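# Move phone off white stand, place open stand at back

## Task

Take the phone that sits on the white stand and set it down flat on the table with its screen facing up. Then place that now-empty white stand, still unfolded and upright, at the far (back) side of the table, clear of the arms. The other phones and stands should stay roughly where they were, and at the end neither hand may be touching any phone or stand.

## Robot and tools

Robot: two arms, left_arm carrying a five-finger left hand and right_arm carrying a right hand. Base positions in the scene frame: left_arm (-0.012, +0.292, +0.034) m, quat_wxyz (+1.000, 0, 0, -0.022); right_arm (+0.017, -0.315, +0.050) m, quat_wxyz (+1.000, 0, 0, -0.001). A post stands on the floor behind the arms. Loose objects may occasionally get nudged by outside pushes.

Frames. The scene frame has its origin at table-top height, halfway between the nominal bases; +z is up, +x points out over the table (toward the back, away from the arms), and left_arm is on the +y side. Image left/right does not match these names. Each arm reports its hand pose (end_effector_position in metres, end_effector_quat_wxyz) in its own base frame. Pose offsets you send are taken along the axes of that arm's current Hand target.

Hand point: a point fixed to the palm, 0.05 m in front of it and 0.15 m out from the wrist flange. Its +z runs along the straightened fingers (tips 0.06 to 0.07 m beyond it), +y points out of the palm, and +x goes across the palm away from the thumb on the right hand but toward the thumb on the left hand. A wrist bracket on the little-finger side sticks out up to 0.10 m across the palm and can strike things.

The row. Every row is 28 numbers, each in [-1, 1], always for both arms: left dx, dy, dz, rx, ry, rz; left little, ring, middle, index, thumb_bend, thumb_turn, force_limit, speed; then the same fourteen for the right arm. The six pose numbers are an offset, not a pose: they measure from that arm's Hand target as it was when the action (or move) began, along that target's axes. 1.0 equals 0.6 m for dx, dy, dz and 180 degrees for rx, ry, rz, which together form one rotation vector. All six at 0 asks nothing new of that arm. The hand numbers are absolute motor targets: for fingers and thumb_bend +1 is straight and -1 is curled; thumb_turn +1 puts the thumb beside the palm, -1 swings it opposite the fingers. force_limit maps -1..+1 to roughly 0..10 N at the fingertip (0..15 N for both thumb motors); speed rises from near zero at -1 to full at +0.48 and stays full up to +1 (full travel in 0.49 s). Use about -0.94 or lower speed for a soft grip. To leave a hand unchanged, resend the eight numbers last executed for it; if none yet, send its hand_measured six values plus hand_force_limit and hand_speed.

Gripping: with thumb_turn at -1 the hand can wrap objects about 0.035 to 0.065 m thick, or a handle from about 0.025 m; thumb tip against index pad can pinch light items up to about 0.08 m. A motor only starts when its target changes by 0.002 or more. To squeeze harder, raise force_limit and send a more-closed target; to release, send a more-open one.

Tools.
execute_actions(actions, cameras): actions is a list of actions; each action is a list of up to 15 rows, one per 1/30 s step; a short action repeats its last row to step 15. Every row in an action counts from the action's starting Hand target, so repeating an offset in a new action moves further. cameras: list of names (cam_high, cam_left_wrist, cam_right_wrist), ["all"], or []; default shows all only when actions is empty.
move(target, speed, blend, blocking, cameras): target is one 28-number row or a list of up to 15 rows; every row is an offset from the same starting Hand targets. Paths are straight and do not avoid obstacles; the whole move is capped at 10 s. speed in m/s, 0.002 to 4.3 (default 0.25), one value or one per target; rotation rate is up to twice that in rad/s. blend in metres rounds corners (0 = stop at each target). blocking=false returns after about 0.5 s while motion continues. The result adds a move: line: done, off_target, moving, held or fault, plus limits such as paced (pose clipped) or held (steps withheld).
wait(seconds 0 to 3600, cameras): lets time pass without new commands.
stop(cameras): brakes a running move.
zoom_image(camera, region [x0, y0, x1, y1] in pixels, at most 504 by 504): closer look at the latest image. Image sizes: cam_high 896x504, wrist cameras 672x504.
show_instructions(): shows the reference pages.
finished_scene(scene=1): ends the scene permanently.

Results: Hand target is the last commanded pose after clipping, the base for the next offsets. The hand often rests 1 to 3 cm (sometimes 5 cm) short, usually low, without any contact; the next execute_actions call re-requests it, or send the remaining gap as an offset. Orientation commands are clipped to within 40 degrees of the measured orientation each step. hand_measured, hand_stopped_by (moving, target, force, stalled, fault) and hand_load_n list six values in motor order; a lost grip shows as load near 0. Joint torques, velocities and motor temperatures also appear.

Avoid: dropping or releasing moving items, fast contacts, hard presses, letting the arms or hands touch each other, and anything leaving the table. Pressing toward an unreachable pose or holding loads stretched out heats motors; at 100 °C the arm goes limp for 30 to 60 s. Motion near an arm's own base axis can swing the elbow abruptly.

Each tool is called by a JSON object that holds its "fn" and its "kwargs", one argument or row to a line.

Reference images:

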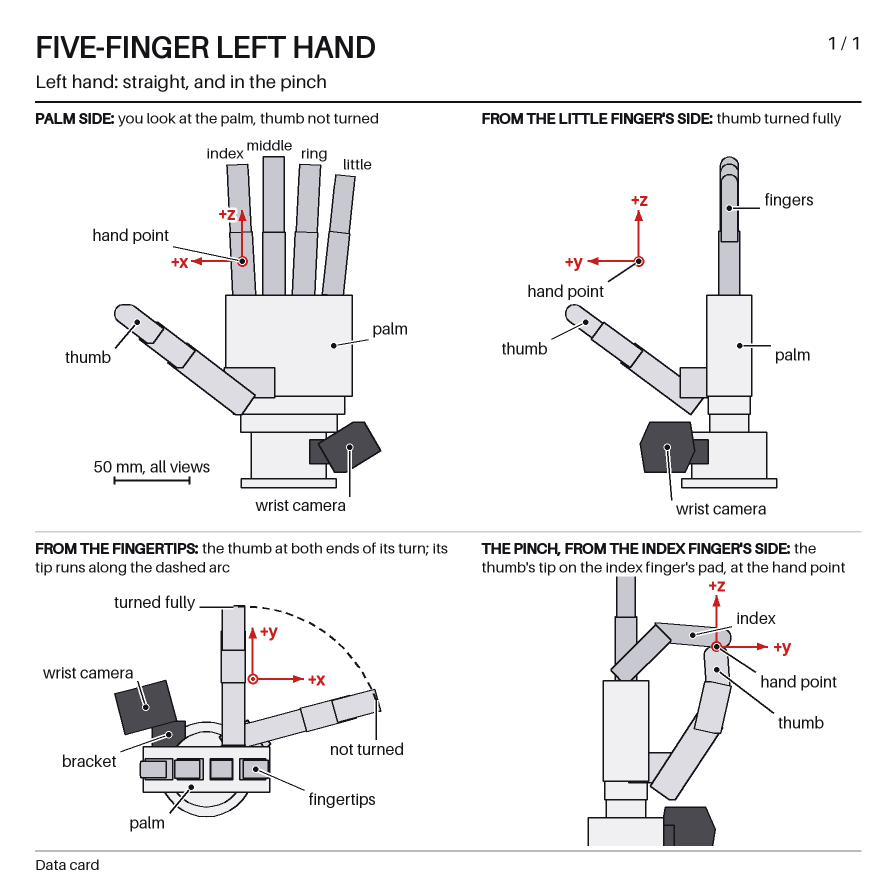

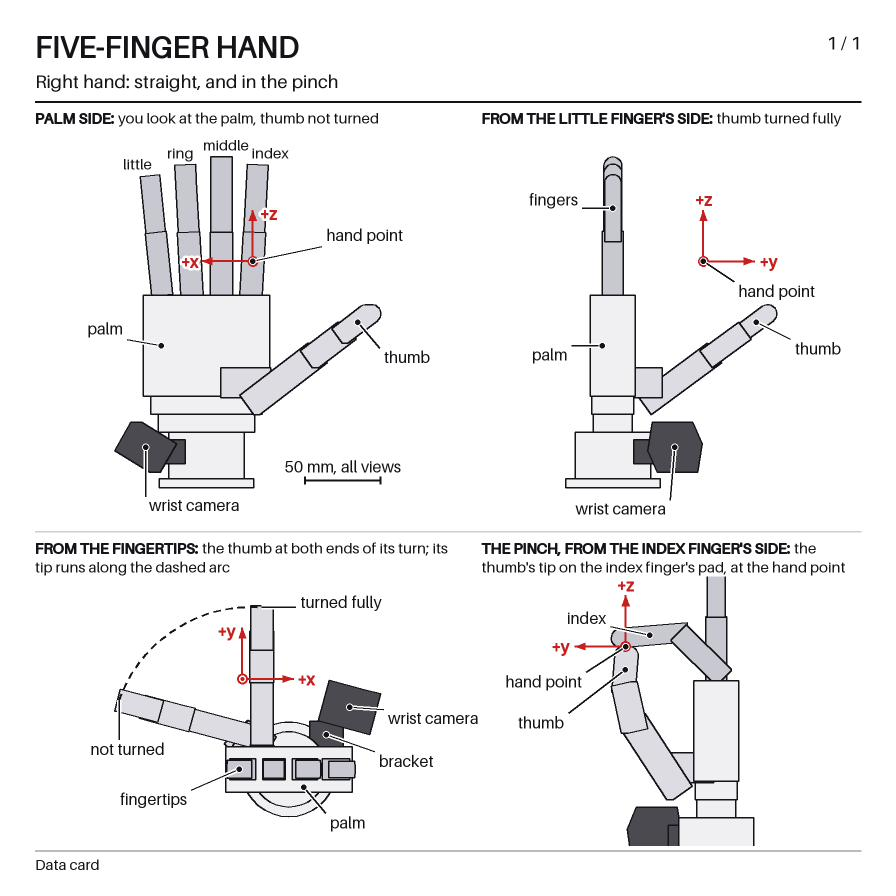

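## Session

{"fn": "execute_actions", "kwargs": {
  "actions": []
}}

Scene clock: 0.00 s.
left_arm: end_effector_position=(+0.5746, +0.1542, +0.2052) hand_measured=(+1.000, +1.000, +1.000, +1.000, +1.000, +1.000) hand_load_n=(+0.0, +0.0, +0.0, +0.0, +0.0, +0.0) hand_stopped_by=(target, target, target, target, target, target) hand_force_limit=0.00 hand_speed=-0.80 end_effector_quat_wxyz=(+0.089, +0.058, +0.919, +0.379) | right_arm: end_effector_position=(+0.3539, -0.0372, +0.1303) hand_measured=(+1.000, +1.000, +1.000, +1.000, +1.000, +1.000) hand_load_n=(+0.0, +0.0, +0.0, +0.0, +0.0, +0.0) hand_stopped_by=(target, target, target, target, target, target) hand_force_limit=0.00 hand_speed=-0.80 end_effector_quat_wxyz=(+0.209, +0.116, +0.969, +0.057)
Joint positions: left_arm=[-0.047 1.813 1.526 -1.039 -0.769 1.749] | right_arm=[-0.402 0.979 0.633 -0.846 -0.223 1.45]
Joint velocities: within noise
Joint torques (N m): no reading
Motor temperatures (°C): left_arm=[26 31 27 26 23 25] | right_arm=[30 34 25 26 29 31]
Heat: left arm: hottest shoulder 31 °C; right arm: hottest shoulder 34 °C.
Hand target: left_arm +0.5801, +0.1539, +0.2117; +0.097, +0.054, +0.919, +0.379 | right_arm +0.3601, -0.0398, +0.1389; +0.218, +0.115, +0.968, +0.054

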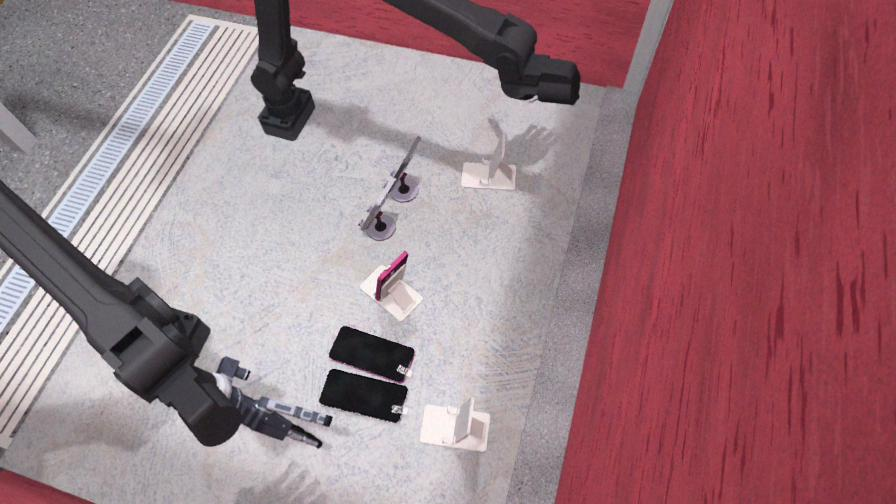

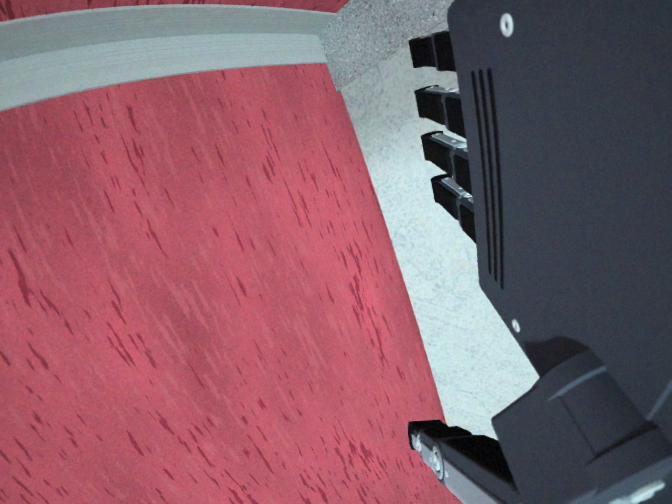

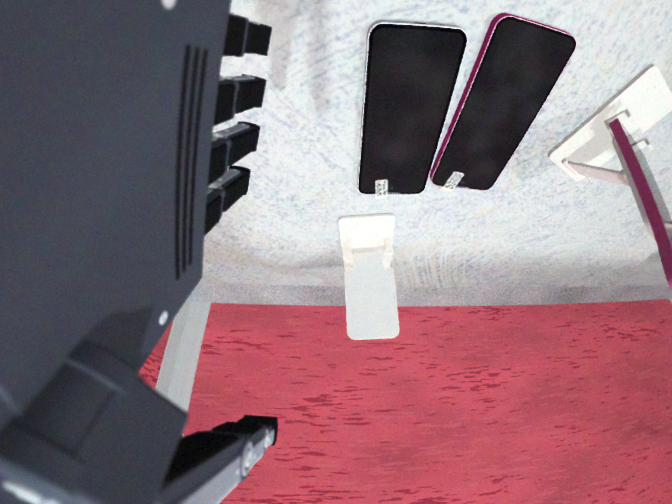

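{"fn": "zoom_image", "kwargs": {
  "camera": "cam_high",
  "region": [310, 220, 550, 480]
}}

{"fn": "zoom_image", "kwargs": {
  "camera": "cam_high",
  "region": [340, 100, 540, 320]
}}

Scaled by 1.938 from the camera's image (finer frame: 1280x720).

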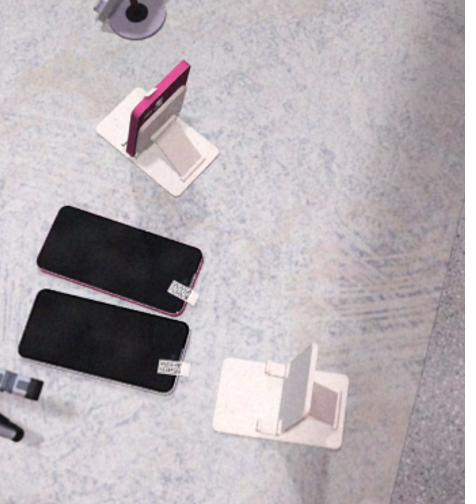

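Scaled by 2.291 from the camera's image (finer frame: 1280x720).

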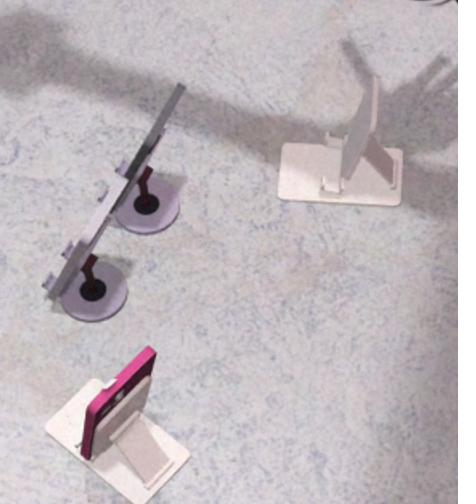

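{"fn": "zoom_image", "kwargs": {
  "camera": "cam_high",
  "region": [140, 280, 400, 500]
}}

{"fn": "zoom_image", "kwargs": {
  "camera": "cam_high",
  "region": [340, 230, 440, 330]
}}

{"fn": "zoom_image", "kwargs": {
  "camera": "cam_high",
  "region": [230, 60, 340, 160]
}}

{"fn": "zoom_image", "kwargs": {
  "camera": "cam_right_wrist",
  "region": [340, 0, 672, 320]
}}

Scaled by 1.938 from the camera's image (finer frame: 1280x720).

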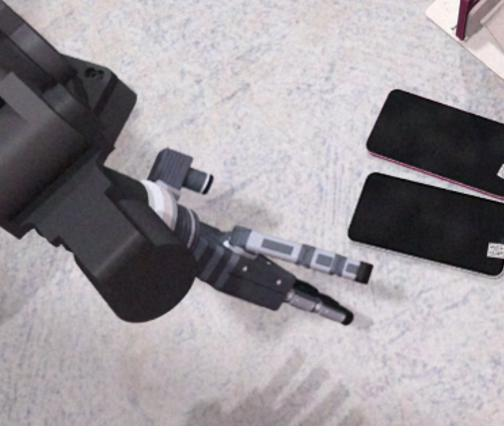

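Scaled by 5.040 from the camera's image (finer frame: 1280x720).

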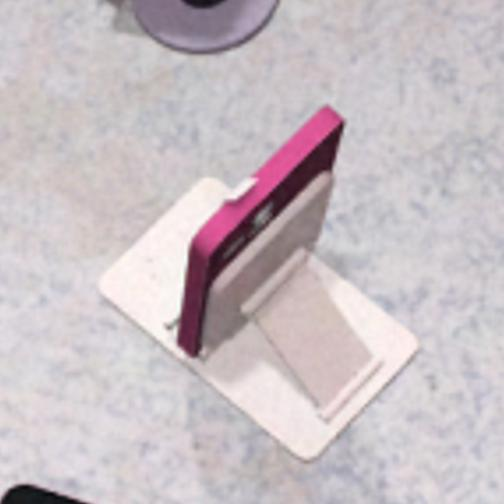

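Scaled by 4.582 from the camera's image (finer frame: 1280x720).

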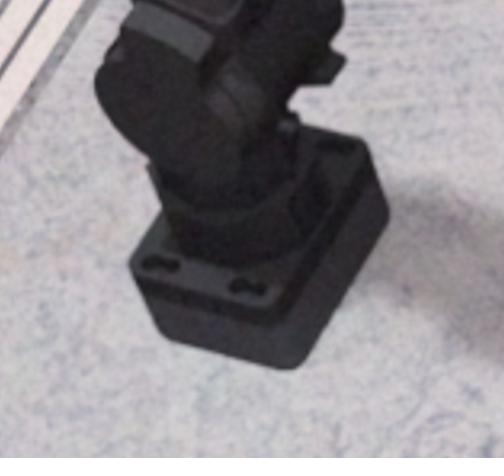

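Scaled by 1.518 from the camera's image (finer frame: 960x720).

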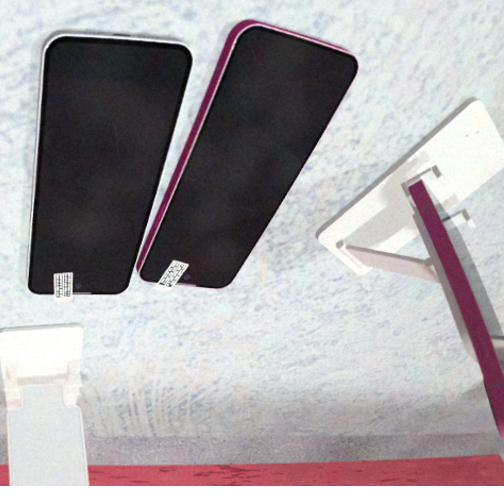

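{"fn": "move", "kwargs": {
  "target": [
    [0.052,0.151,-0.169,0,0,0,1,1,1,1,1,1,0,-0.8,0,0,0,0,0,0,1,1,1,1,1,1,0,-0.8],
    [0.280,-0.300,-0.621,0.628,-0.125,-0.431,1,1,1,1,1,1,0,-0.8,0,0,0,0,0,0,1,1,1,1,1,1,0,-0.8]
  ],
  "blend": [0.05,0],
  "cameras": ["all"]
}}

Scene clock: 43.43 s.
left_arm: end_effector_position=(+0.3323, -0.1950, +0.3151) hand_measured=(+1.000, +1.000, +1.000, +1.000, +1.000, +1.000) hand_load_n=(+0.0, +0.0, +0.0, +0.0, +0.0, -0.5) hand_stopped_by=(target, target, target, target, target, target) hand_force_limit=0.00 hand_speed=-0.80 end_effector_quat_wxyz=(+0.332, -0.335, +0.631, -0.616) | right_arm: end_effector_position=(+0.3539, -0.0372, +0.1303) hand_measured=(+1.000, +1.000, +1.000, +1.000, +1.000, +1.000) hand_load_n=(+0.0, +0.0, +0.0, +0.0, +0.0, +0.0) hand_stopped_by=(target, target, target, target, target, target) hand_force_limit=0.00 hand_speed=-0.80 end_effector_quat_wxyz=(+0.209, +0.116, +0.969, +0.057)
Joint positions: left_arm=[-0.317 0.583 0.544 0.018 0.271 0.011] | right_arm=[-0.402 0.979 0.633 -0.846 -0.223 1.45]
Joint torques (N m): left_arm=[0.26 -1.32 10.41 2.96 -0.03 -0.09] | right_arm=[-0.03 -3.6 7.94 1.16 -0.27 -0.15]
Motor temperatures (°C): left_arm=[26 36 38 26 23 25] | right_arm=[30 34 29 26 29 31]
Heat: left arm: hottest elbow 38 °C; right arm: hottest shoulder 34 °C.
Hand target: left_arm +0.3298, -0.1999, +0.3198; +0.330, -0.330, +0.625, -0.626 | right_arm +0.3601, -0.0398, +0.1389; +0.218, +0.115, +0.968, +0.054
Off the commanded pose: left_arm 0.007 m, 1 deg | right_arm 0.011 m, 1 deg.
move: done

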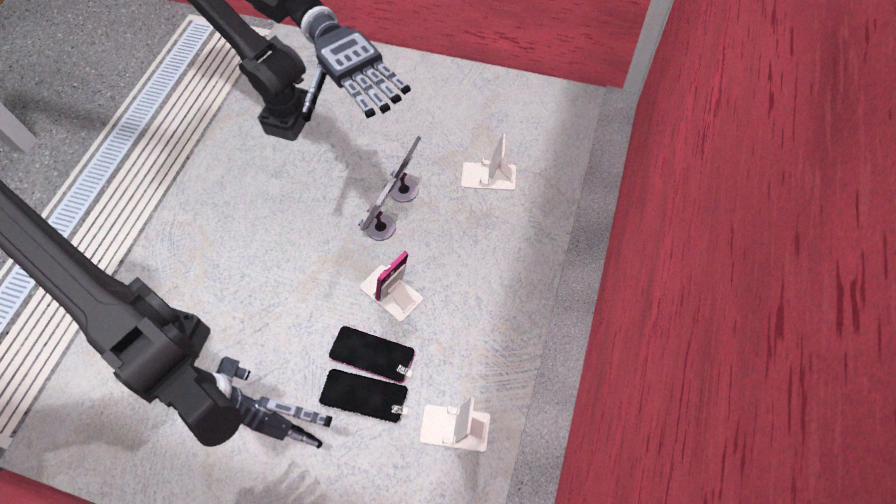

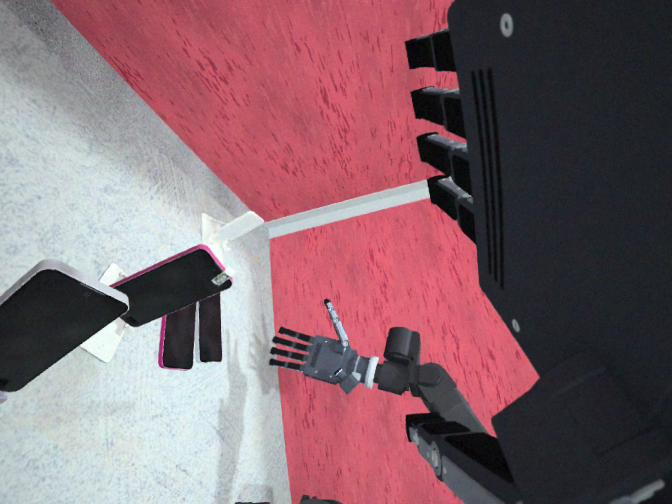

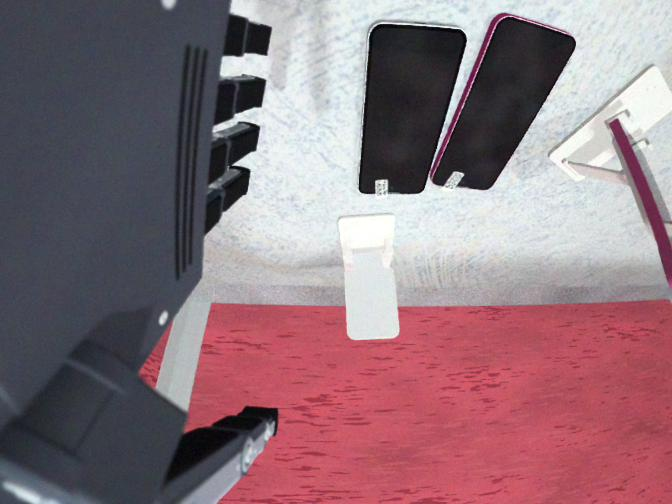

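{"fn": "zoom_image", "kwargs": {
  "camera": "cam_high",
  "region": [290, 0, 430, 130]
}}

{"fn": "zoom_image", "kwargs": {
  "camera": "cam_left_wrist",
  "region": [0, 180, 300, 400]
}}

Scaled by 3.600 from the camera's image (finer frame: 1280x720).

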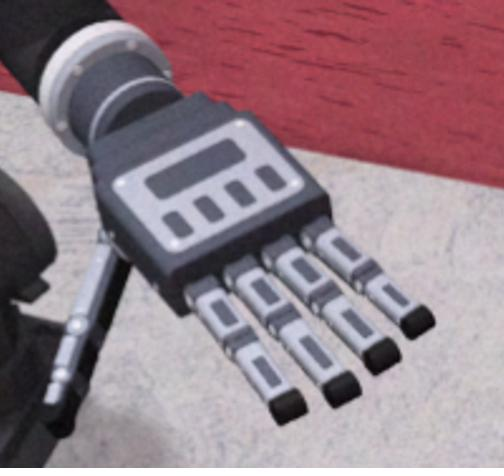

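Scaled by 1.680 from the camera's image (finer frame: 960x720).

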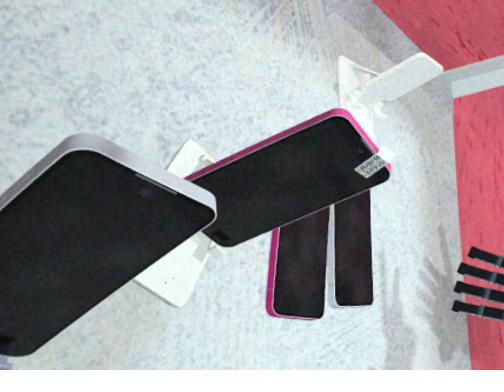

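{"fn": "move", "kwargs": {
  "target": [0,0,0.25,0,0,0,1,1,1,1,1,1,0,-0.8,0,0,0,0,0,0,1,1,1,1,1,1,0,-0.8],
  "cameras": ["cam_high","cam_left_wrist"]
}}

{"fn": "zoom_image", "kwargs": {
  "camera": "cam_high",
  "region": [320, 60, 480, 220]
}}

Scene clock: 62.80 s.
left_arm: end_effector_position=(+0.4453, -0.2728, +0.2888) hand_measured=(+1.000, +1.000, +1.000, +1.000, +1.000, +1.000) hand_load_n=(+0.0, +0.0, +0.0, +0.0, +0.0, +0.0) hand_stopped_by=(target, target, target, target, target, target) hand_force_limit=0.00 hand_speed=-0.80 end_effector_quat_wxyz=(+0.323, -0.343, +0.642, -0.605) | right_arm: end_effector_position=(+0.3539, -0.0372, +0.1303) hand_measured=(+1.000, +1.000, +1.000, +1.000, +1.000, +1.000) hand_load_n=(+0.0, +0.0, +0.0, +0.0, +0.0, +0.0) hand_stopped_by=(target, target, target, target, target, target) hand_force_limit=0.00 hand_speed=-0.80 end_effector_quat_wxyz=(+0.209, +0.116, +0.969, +0.057)
Joint positions: left_arm=[-0.434 1.079 0.727 0.292 0.156 0.009] | right_arm=[-0.402 0.979 0.633 -0.846 -0.223 1.45]
Joint torques (N m): left_arm=[0.03 -7.3 14.37 3.08 0 -0.17] | right_arm=[0.21 -3.96 7.92 1.01 -0.25 -0.19]
Heat: left arm: hottest elbow 40 °C; right arm: hottest shoulder 34 °C.
Hand target: left_arm +0.4536, -0.2846, +0.3201; +0.330, -0.330, +0.625, -0.626 | right_arm +0.3601, -0.0398, +0.1389; +0.218, +0.115, +0.968, +0.054
Off the commanded pose: left_arm 0.035 m, 4 deg | right_arm 0.011 m, 1 deg.
move: off_target (left_arm)

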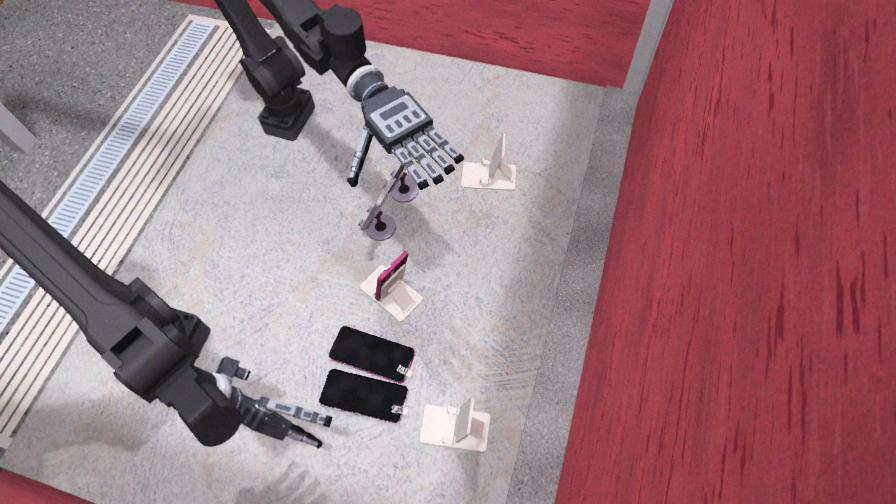

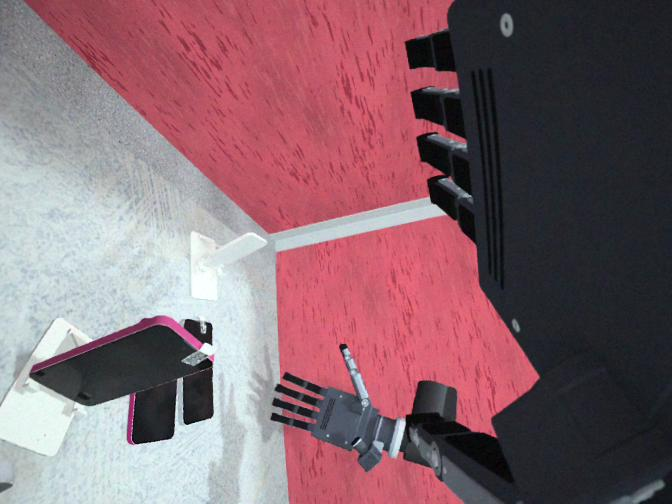

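Scaled by 3.150 from the camera's image (finer frame: 1280x720).

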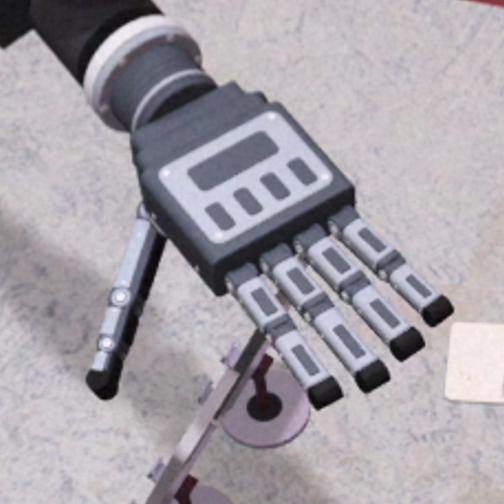

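{"fn": "zoom_image", "kwargs": {
  "camera": "cam_high",
  "region": [540, 0, 740, 200]
}}

{"fn": "zoom_image", "kwargs": {
  "camera": "cam_high",
  "region": [400, 304, 600, 504]
}}

{"fn": "zoom_image", "kwargs": {
  "camera": "cam_high",
  "region": [0, 304, 200, 504]
}}

{"fn": "zoom_image", "kwargs": {
  "camera": "cam_high",
  "region": [100, 0, 300, 200]
}}

Scaled by 2.520 from the camera's image (finer frame: 1280x720).

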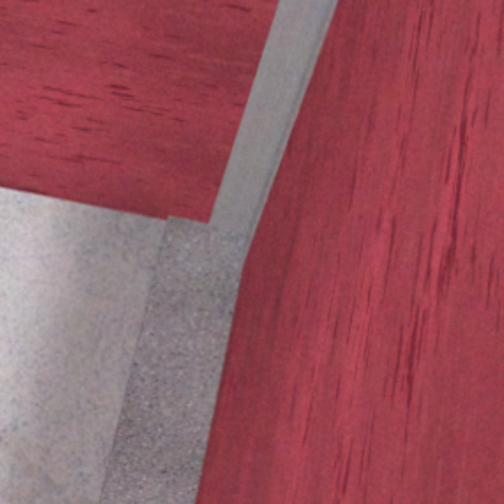

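Scaled by 2.520 from the camera's image (finer frame: 1280x720).

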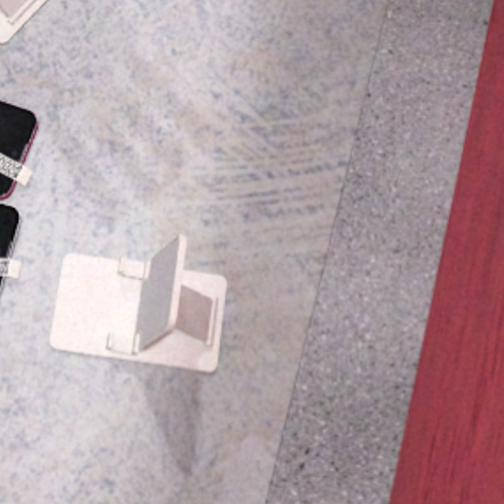

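Scaled by 2.520 from the camera's image (finer frame: 1280x720).

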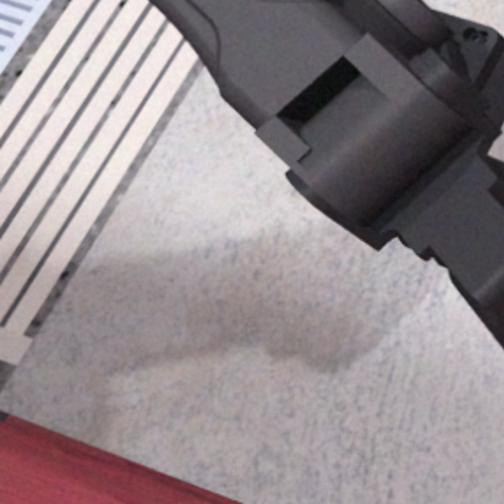

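Scaled by 2.520 from the camera's image (finer frame: 1280x720).

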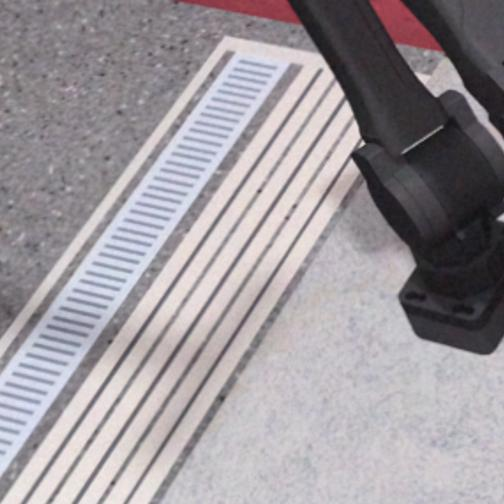

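{"fn": "zoom_image", "kwargs": {
  "camera": "cam_high",
  "region": [350, 150, 440, 240]
}}

{"fn": "zoom_image", "kwargs": {
  "camera": "cam_left_wrist",
  "region": [0, 220, 280, 500]
}}

Scaled by 5.600 from the camera's image (finer frame: 1280x720).

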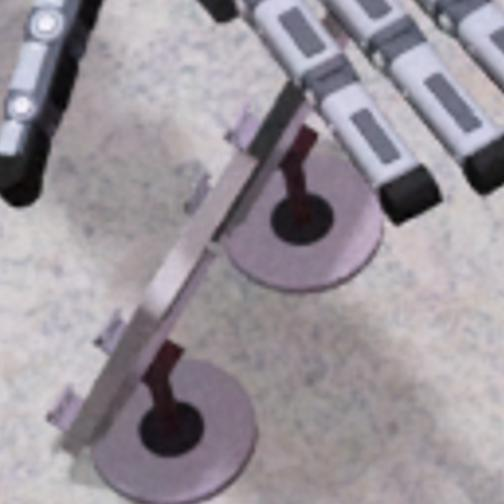

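Scaled by 1.800 from the camera's image (finer frame: 960x720).

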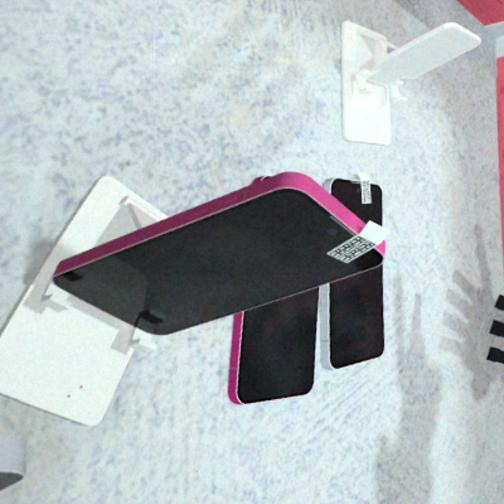

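{"fn": "move", "kwargs": {
  "target": [0.125,0.117,0.086,-0.0978,-0.0552,0.1277,1,1,0.45,0.45,1,-1,0,-0.5,0,0,0,0,0,0,1,1,1,1,1,1,0,-0.8],
  "cameras": ["cam_high","cam_left_wrist"],
  "speed": 0.2
}}

{"fn": "zoom_image", "kwargs": {
  "camera": "cam_high",
  "region": [330, 130, 530, 330]
}}

{"fn": "zoom_image", "kwargs": {
  "camera": "cam_left_wrist",
  "region": [0, 150, 504, 504]
}}

Scene clock: 121.00 s.
left_arm: end_effector_position=(+0.4479, -0.3640, +0.2310) hand_measured=(+1.000, +1.000, +0.450, +0.450, +1.000, -1.000) hand_load_n=(+0.0, +0.0, +0.0, +0.0, +0.0, +0.0) hand_stopped_by=(target, target, target, target, target, target) hand_force_limit=0.00 hand_speed=-0.50 end_effector_quat_wxyz=(+0.442, -0.304, +0.739, -0.408) | right_arm: end_effector_position=(+0.3539, -0.0372, +0.1303) hand_measured=(+1.000, +1.000, +1.000, +1.000, +1.000, +1.000) hand_load_n=(+0.0, +0.0, +0.0, +0.0, +0.0, +0.0) hand_stopped_by=(target, target, target, target, target, target) hand_force_limit=0.00 hand_speed=-0.80 end_effector_quat_wxyz=(+0.209, +0.116, +0.969, +0.057)
Joint positions: left_arm=[-0.804 1.324 0.944 0.07 -0.43 0.302] | right_arm=[-0.402 0.979 0.633 -0.846 -0.223 1.45]
Joint torques (N m): left_arm=[0.79 -11.63 14.15 1.33 -0.14 0.14] | right_arm=[-0.21 -3.43 7.88 0.95 -0.28 -0.13]
Motor temperatures (°C): left_arm=[26 33 45 27 23 25] | right_arm=[29 34 33 26 29 30]
Heat: left arm: hottest elbow 45 °C; right arm: hottest shoulder 34 °C.
Hand target: left_arm +0.4540, -0.3756, +0.2501; +0.446, -0.298, +0.735, -0.415 | right_arm +0.3601, -0.0398, +0.1389; +0.218, +0.115, +0.968, +0.054
Off the commanded pose: left_arm 0.023 m, 1 deg | right_arm 0.011 m, 1 deg.
move: off_target (left_arm)

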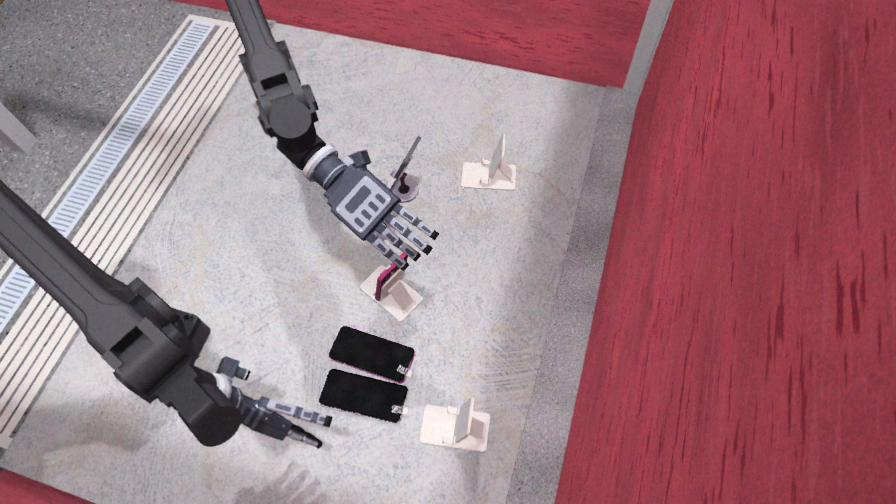

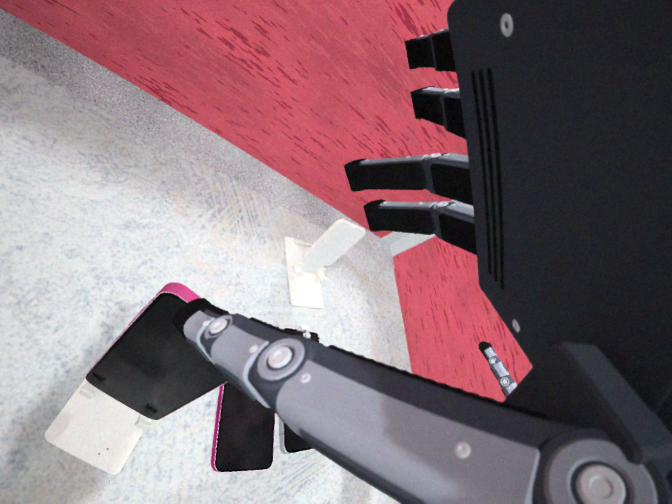

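Scaled by 2.520 from the camera's image (finer frame: 1280x720).

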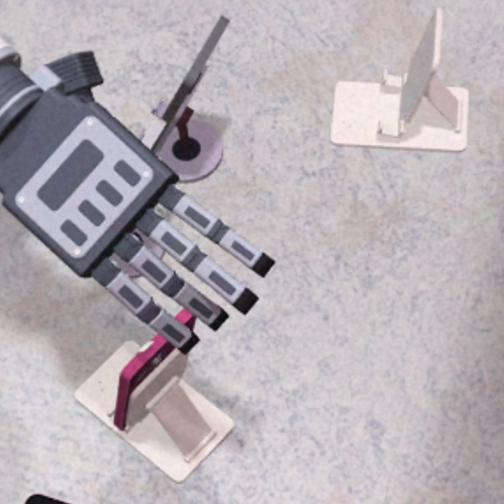

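Scaled by 1.000.

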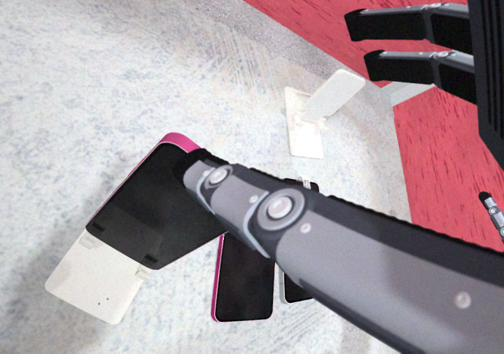

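{"fn": "move", "kwargs": {
  "target": [0.0717,0.119,0.0188,0,0,0,1,1,0.45,0.45,1,-1,0,-0.5,0,0,0,0,0,0,1,1,1,1,1,1,0,-0.8],
  "cameras": ["cam_high","cam_left_wrist"],
  "speed": 0.12
}}

{"fn": "zoom_image", "kwargs": {
  "camera": "cam_high",
  "region": [340, 200, 450, 330]
}}

{"fn": "zoom_image", "kwargs": {
  "camera": "cam_left_wrist",
  "region": [80, 140, 420, 504]
}}

Scene clock: 125.63 s.
left_arm: end_effector_position=(+0.4435, -0.3728, +0.1662) hand_measured=(+1.000, +1.000, +0.450, +0.450, +1.000, -1.000) hand_load_n=(+0.0, +0.0, +0.0, -0.5, +0.0, +0.0) hand_stopped_by=(target, target, target, target, target, target) hand_force_limit=0.00 hand_speed=-0.50 end_effector_quat_wxyz=(+0.446, -0.302, +0.737, -0.408) | right_arm: end_effector_position=(+0.3539, -0.0372, +0.1303) hand_measured=(+1.000, +1.000, +1.000, +1.000, +1.000, +1.000) hand_load_n=(+0.0, +0.0, +0.0, +0.0, +0.0, +0.0) hand_stopped_by=(target, target, target, target, target, target) hand_force_limit=0.00 hand_speed=-0.80 end_effector_quat_wxyz=(+0.209, +0.116, +0.969, +0.057)
Joint positions: left_arm=[-0.829 1.423 0.844 0.273 -0.458 0.302] | right_arm=[-0.402 0.979 0.633 -0.846 -0.223 1.45]
Joint torques (N m): left_arm=[0.38 -13.1 9.33 3.07 -0.14 0.02] | right_arm=[-0.09 -3.78 7.94 1.1 -0.26 -0.14]
Heat: left arm: hottest elbow 47 °C; right arm: hottest shoulder 34 °C.
Hand target: left_arm +0.4411, -0.3803, +0.1671; +0.446, -0.298, +0.735, -0.415 | right_arm +0.3601, -0.0398, +0.1389; +0.218, +0.115, +0.968, +0.054
Off the commanded pose: left_arm 0.008 m, 1 deg | right_arm 0.011 m, 1 deg.
move: done

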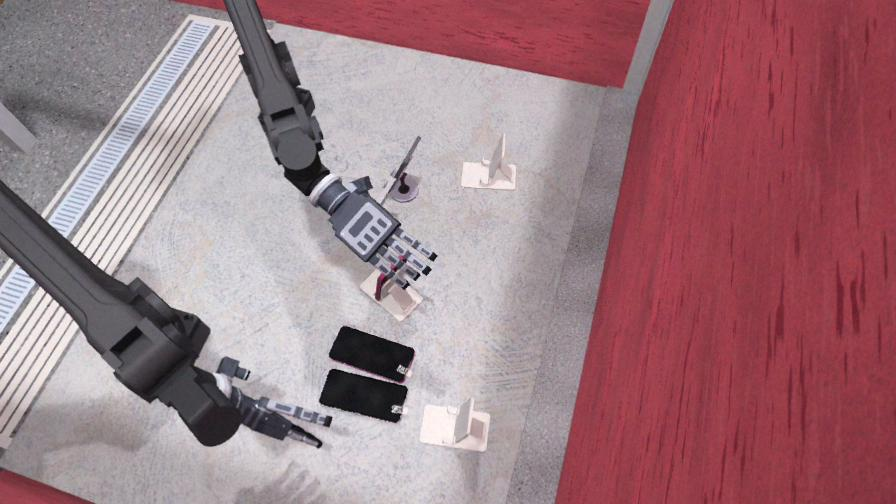

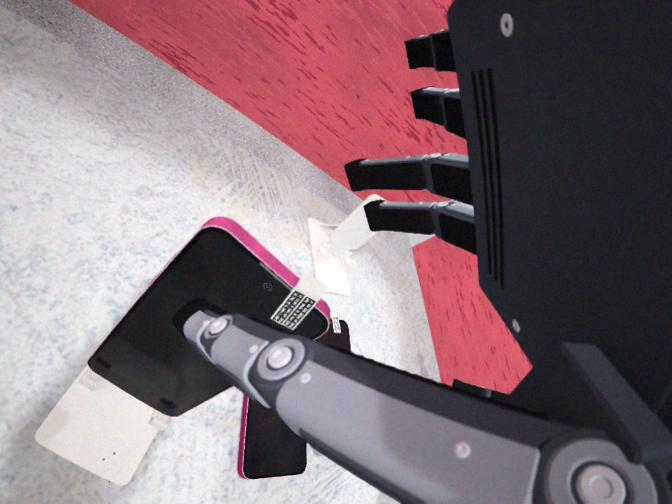

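Scaled by 3.877 from the camera's image (finer frame: 1280x720).

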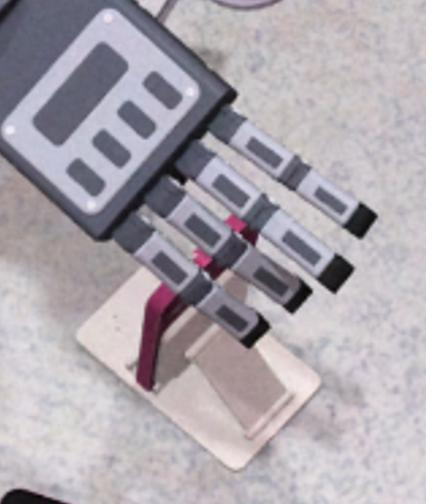

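Scaled by 1.385 from the camera's image (finer frame: 960x720).

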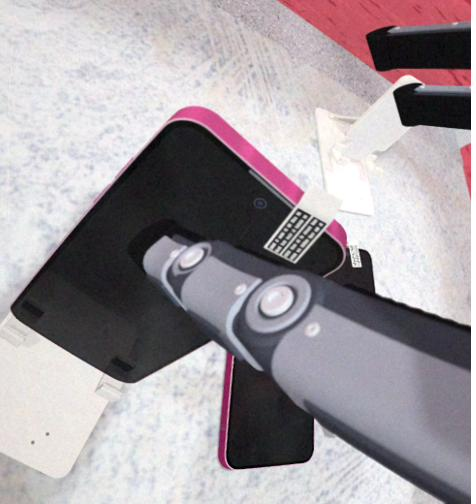

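{"fn": "move", "kwargs": {
  "target": [0.043,0.0867,-0.003,0,0,0,1,1,0.45,0.45,1,-1,0,-0.5,0,0,0,0,0,0,1,1,1,1,1,1,0,-0.8],
  "cameras": ["cam_high","cam_left_wrist"],
  "speed": 0.08
}}

{"fn": "zoom_image", "kwargs": {
  "camera": "cam_high",
  "region": [340, 200, 450, 330]
}}

{"fn": "zoom_image", "kwargs": {
  "camera": "cam_left_wrist",
  "region": [80, 140, 420, 504]
}}

Scene clock: 141.57 s.
left_arm: end_effector_position=(+0.4286, -0.3685, +0.1137) hand_measured=(+1.000, +1.000, +0.450, +0.450, +1.000, -1.000) hand_load_n=(-0.5, +0.0, +0.0, +0.0, +0.0, +0.0) hand_stopped_by=(target, target, target, target, target, target) hand_force_limit=0.00 hand_speed=-0.50 end_effector_quat_wxyz=(+0.448, -0.300, +0.736, -0.408) | right_arm: end_effector_position=(+0.3539, -0.0372, +0.1303) hand_measured=(+1.000, +1.000, +1.000, +1.000, +1.000, +1.000) hand_load_n=(+0.0, +0.0, +0.0, +0.0, +0.0, +0.0) hand_stopped_by=(target, target, target, target, target, target) hand_force_limit=0.00 hand_speed=-0.80 end_effector_quat_wxyz=(+0.209, +0.116, +0.969, +0.057)
Joint positions: left_arm=[-0.85 1.493 0.742 0.449 -0.478 0.302] | right_arm=[-0.402 0.979 0.633 -0.846 -0.223 1.45]
Joint torques (N m): left_arm=[0.03 -12.04 8.14 2.97 -0.16 -0.06] | right_arm=[-0.21 -3.55 7.94 0.99 -0.23 -0.15]
Heat: left arm: hottest elbow 46 °C; right arm: hottest shoulder 34 °C.
Hand target: left_arm +0.4251, -0.3757, +0.1113; +0.446, -0.298, +0.735, -0.415 | right_arm +0.3601, -0.0398, +0.1389; +0.218, +0.115, +0.968, +0.054
Off the commanded pose: left_arm 0.008 m, 1 deg | right_arm 0.011 m, 1 deg.
move: done

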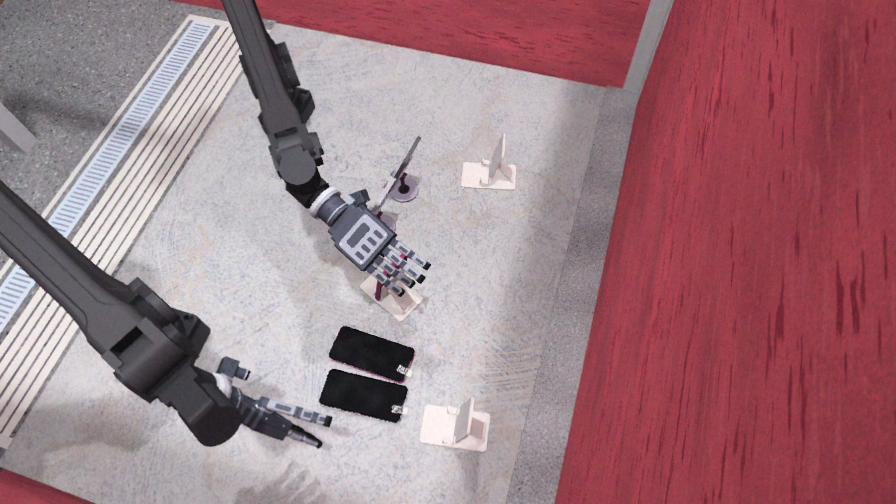

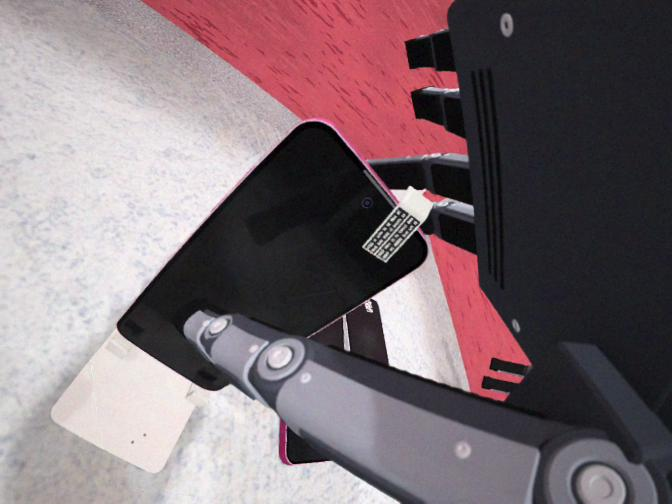

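Scaled by 3.877 from the camera's image (finer frame: 1280x720).

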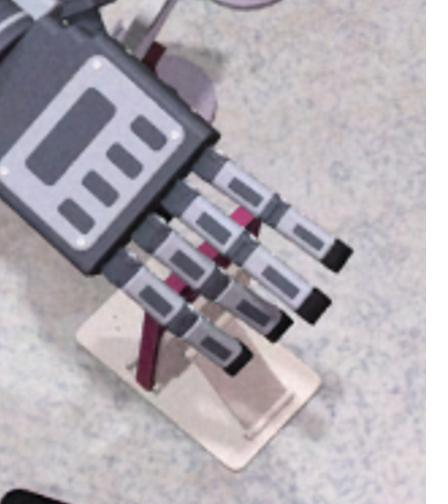

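Scaled by 1.385 from the camera's image (finer frame: 960x720).

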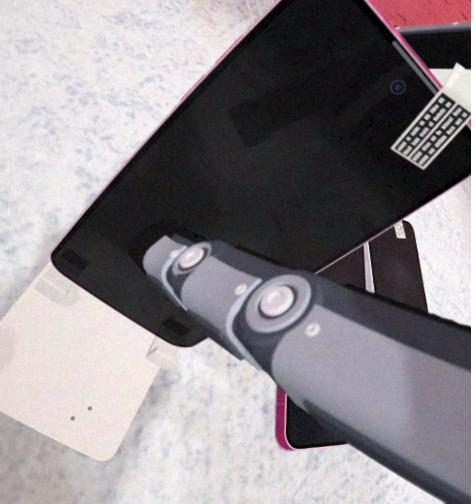

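{"fn": "move", "kwargs": {
  "target": [-0.0233,-0.0067,0,0,0,0,1,1,0.45,0.45,1,-1,0,-0.5,0,0,0,0,0,0,1,1,1,1,1,1,0,-0.8],
  "speed": 0.08
}}

{"fn": "move", "kwargs": {
  "target": [0,0,0,0,0,0,1,1,0.15,0.15,0.2,-1,-0.7,-0.7,0,0,0,0,0,0,1,1,1,1,1,1,0,-0.8],
  "cameras": ["cam_high","cam_left_wrist"],
  "speed": 0.08
}}

{"fn": "zoom_image", "kwargs": {
  "camera": "cam_high",
  "region": [340, 200, 450, 330]
}}

{"fn": "zoom_image", "kwargs": {
  "camera": "cam_left_wrist",
  "region": [80, 60, 480, 460]
}}

Scene clock: 146.10 s.
left_arm: end_effector_position=(+0.4280, -0.3708, +0.1143) hand_measured=(+1.000, +1.000, +0.450, +0.450, +1.000, -1.000) hand_load_n=(+0.0, +0.0, +0.0, +0.0, +0.0, +0.0) hand_stopped_by=(target, target, target, target, target, target) hand_force_limit=0.00 hand_speed=-0.50 end_effector_quat_wxyz=(+0.443, -0.296, +0.738, -0.414) | right_arm: end_effector_position=(+0.3539, -0.0372, +0.1303) hand_measured=(+1.000, +1.000, +1.000, +1.000, +1.000, +1.000) hand_load_n=(+0.0, +0.0, +0.0, +0.0, +0.0, +0.0) hand_stopped_by=(target, target, target, target, target, target) hand_force_limit=0.00 hand_speed=-0.80 end_effector_quat_wxyz=(+0.209, +0.116, +0.969, +0.057)
Joint positions: left_arm=[-0.847 1.491 0.742 0.449 -0.458 0.302] | right_arm=[-0.402 0.979 0.633 -0.846 -0.223 1.45]
Joint torques (N m): left_arm=[2.2 -15.68 8.12 2.06 -0.01 0.04] | right_arm=[-0.03 -2.67 7.99 1.11 -0.27 -0.16]
Heat: left arm: hottest elbow 45 °C; right arm: hottest elbow 34 °C.
Hand target: left_arm +0.4314, -0.3661, +0.1206; +0.446, -0.298, +0.735, -0.415 | right_arm +0.3601, -0.0398, +0.1389; +0.218, +0.115, +0.968, +0.054
Off the commanded pose: left_arm 0.008 m, 1 deg | right_arm 0.011 m, 1 deg.
move: done

Scene clock: 148.23 s.
left_arm: end_effector_position=(+0.4281, -0.3708, +0.1145) hand_measured=(+1.000, +1.000, +0.150, +0.150, +0.200, -1.000) hand_load_n=(+0.0, +0.0, +0.0, +0.0, +0.0, +0.0) hand_stopped_by=(target, target, target, target, target, target) hand_force_limit=-0.70 hand_speed=-0.70 end_effector_quat_wxyz=(+0.443, -0.296, +0.738, -0.414) | right_arm: end_effector_position=(+0.3539, -0.0372, +0.1303) hand_measured=(+1.000, +1.000, +1.000, +1.000, +1.000, +1.000) hand_load_n=(+0.0, +0.0, +0.0, +0.0, +0.0, +0.0) hand_stopped_by=(target, target, target, target, target, target) hand_force_limit=0.00 hand_speed=-0.80 end_effector_quat_wxyz=(+0.209, +0.116, +0.969, +0.057)
Joint positions: left_arm=[-0.847 1.491 0.742 0.449 -0.458 0.302] | right_arm=[-0.402 0.979 0.633 -0.846 -0.223 1.45]
Joint torques (N m): left_arm=[1.96 -14.1 8.21 1.98 0.01 0.04] | right_arm=[-0.21 -3.55 7.98 1.24 -0.26 -0.15]
Heat: left arm: hottest elbow 45 °C; right arm: hottest elbow 34 °C.
Hand target: left_arm +0.4314, -0.3661, +0.1207; +0.446, -0.298, +0.734, -0.415 | right_arm +0.3601, -0.0398, +0.1389; +0.218, +0.115, +0.968, +0.054
Off the commanded pose: left_arm 0.008 m, 1 deg | right_arm 0.011 m, 1 deg.
move: done

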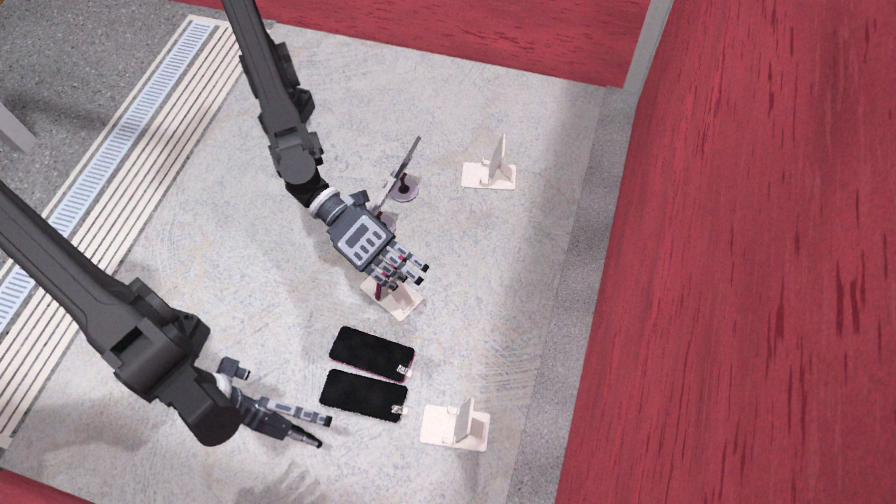

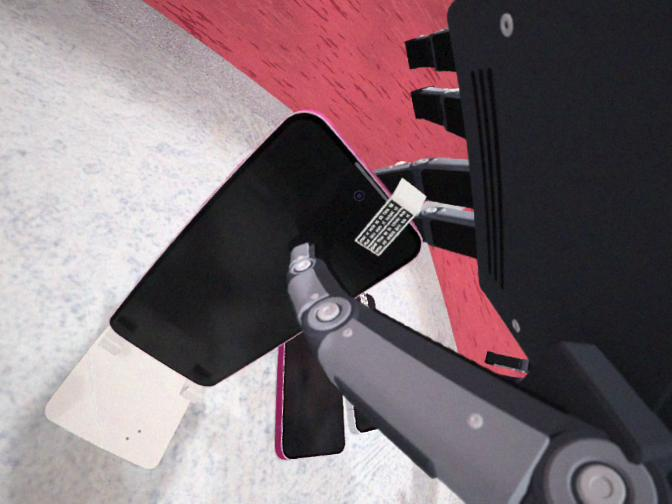

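Scaled by 3.877 from the camera's image (finer frame: 1280x720).

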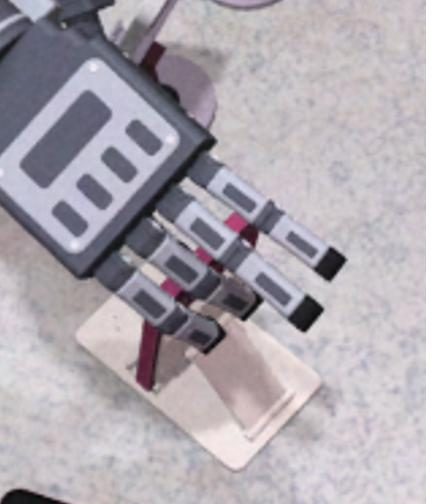

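Scaled by 1.260 from the camera's image (finer frame: 960x720).

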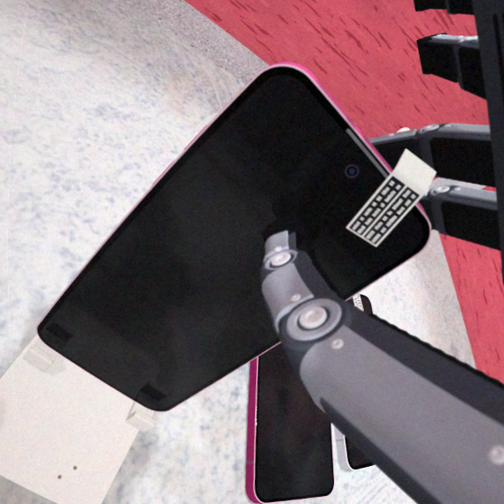

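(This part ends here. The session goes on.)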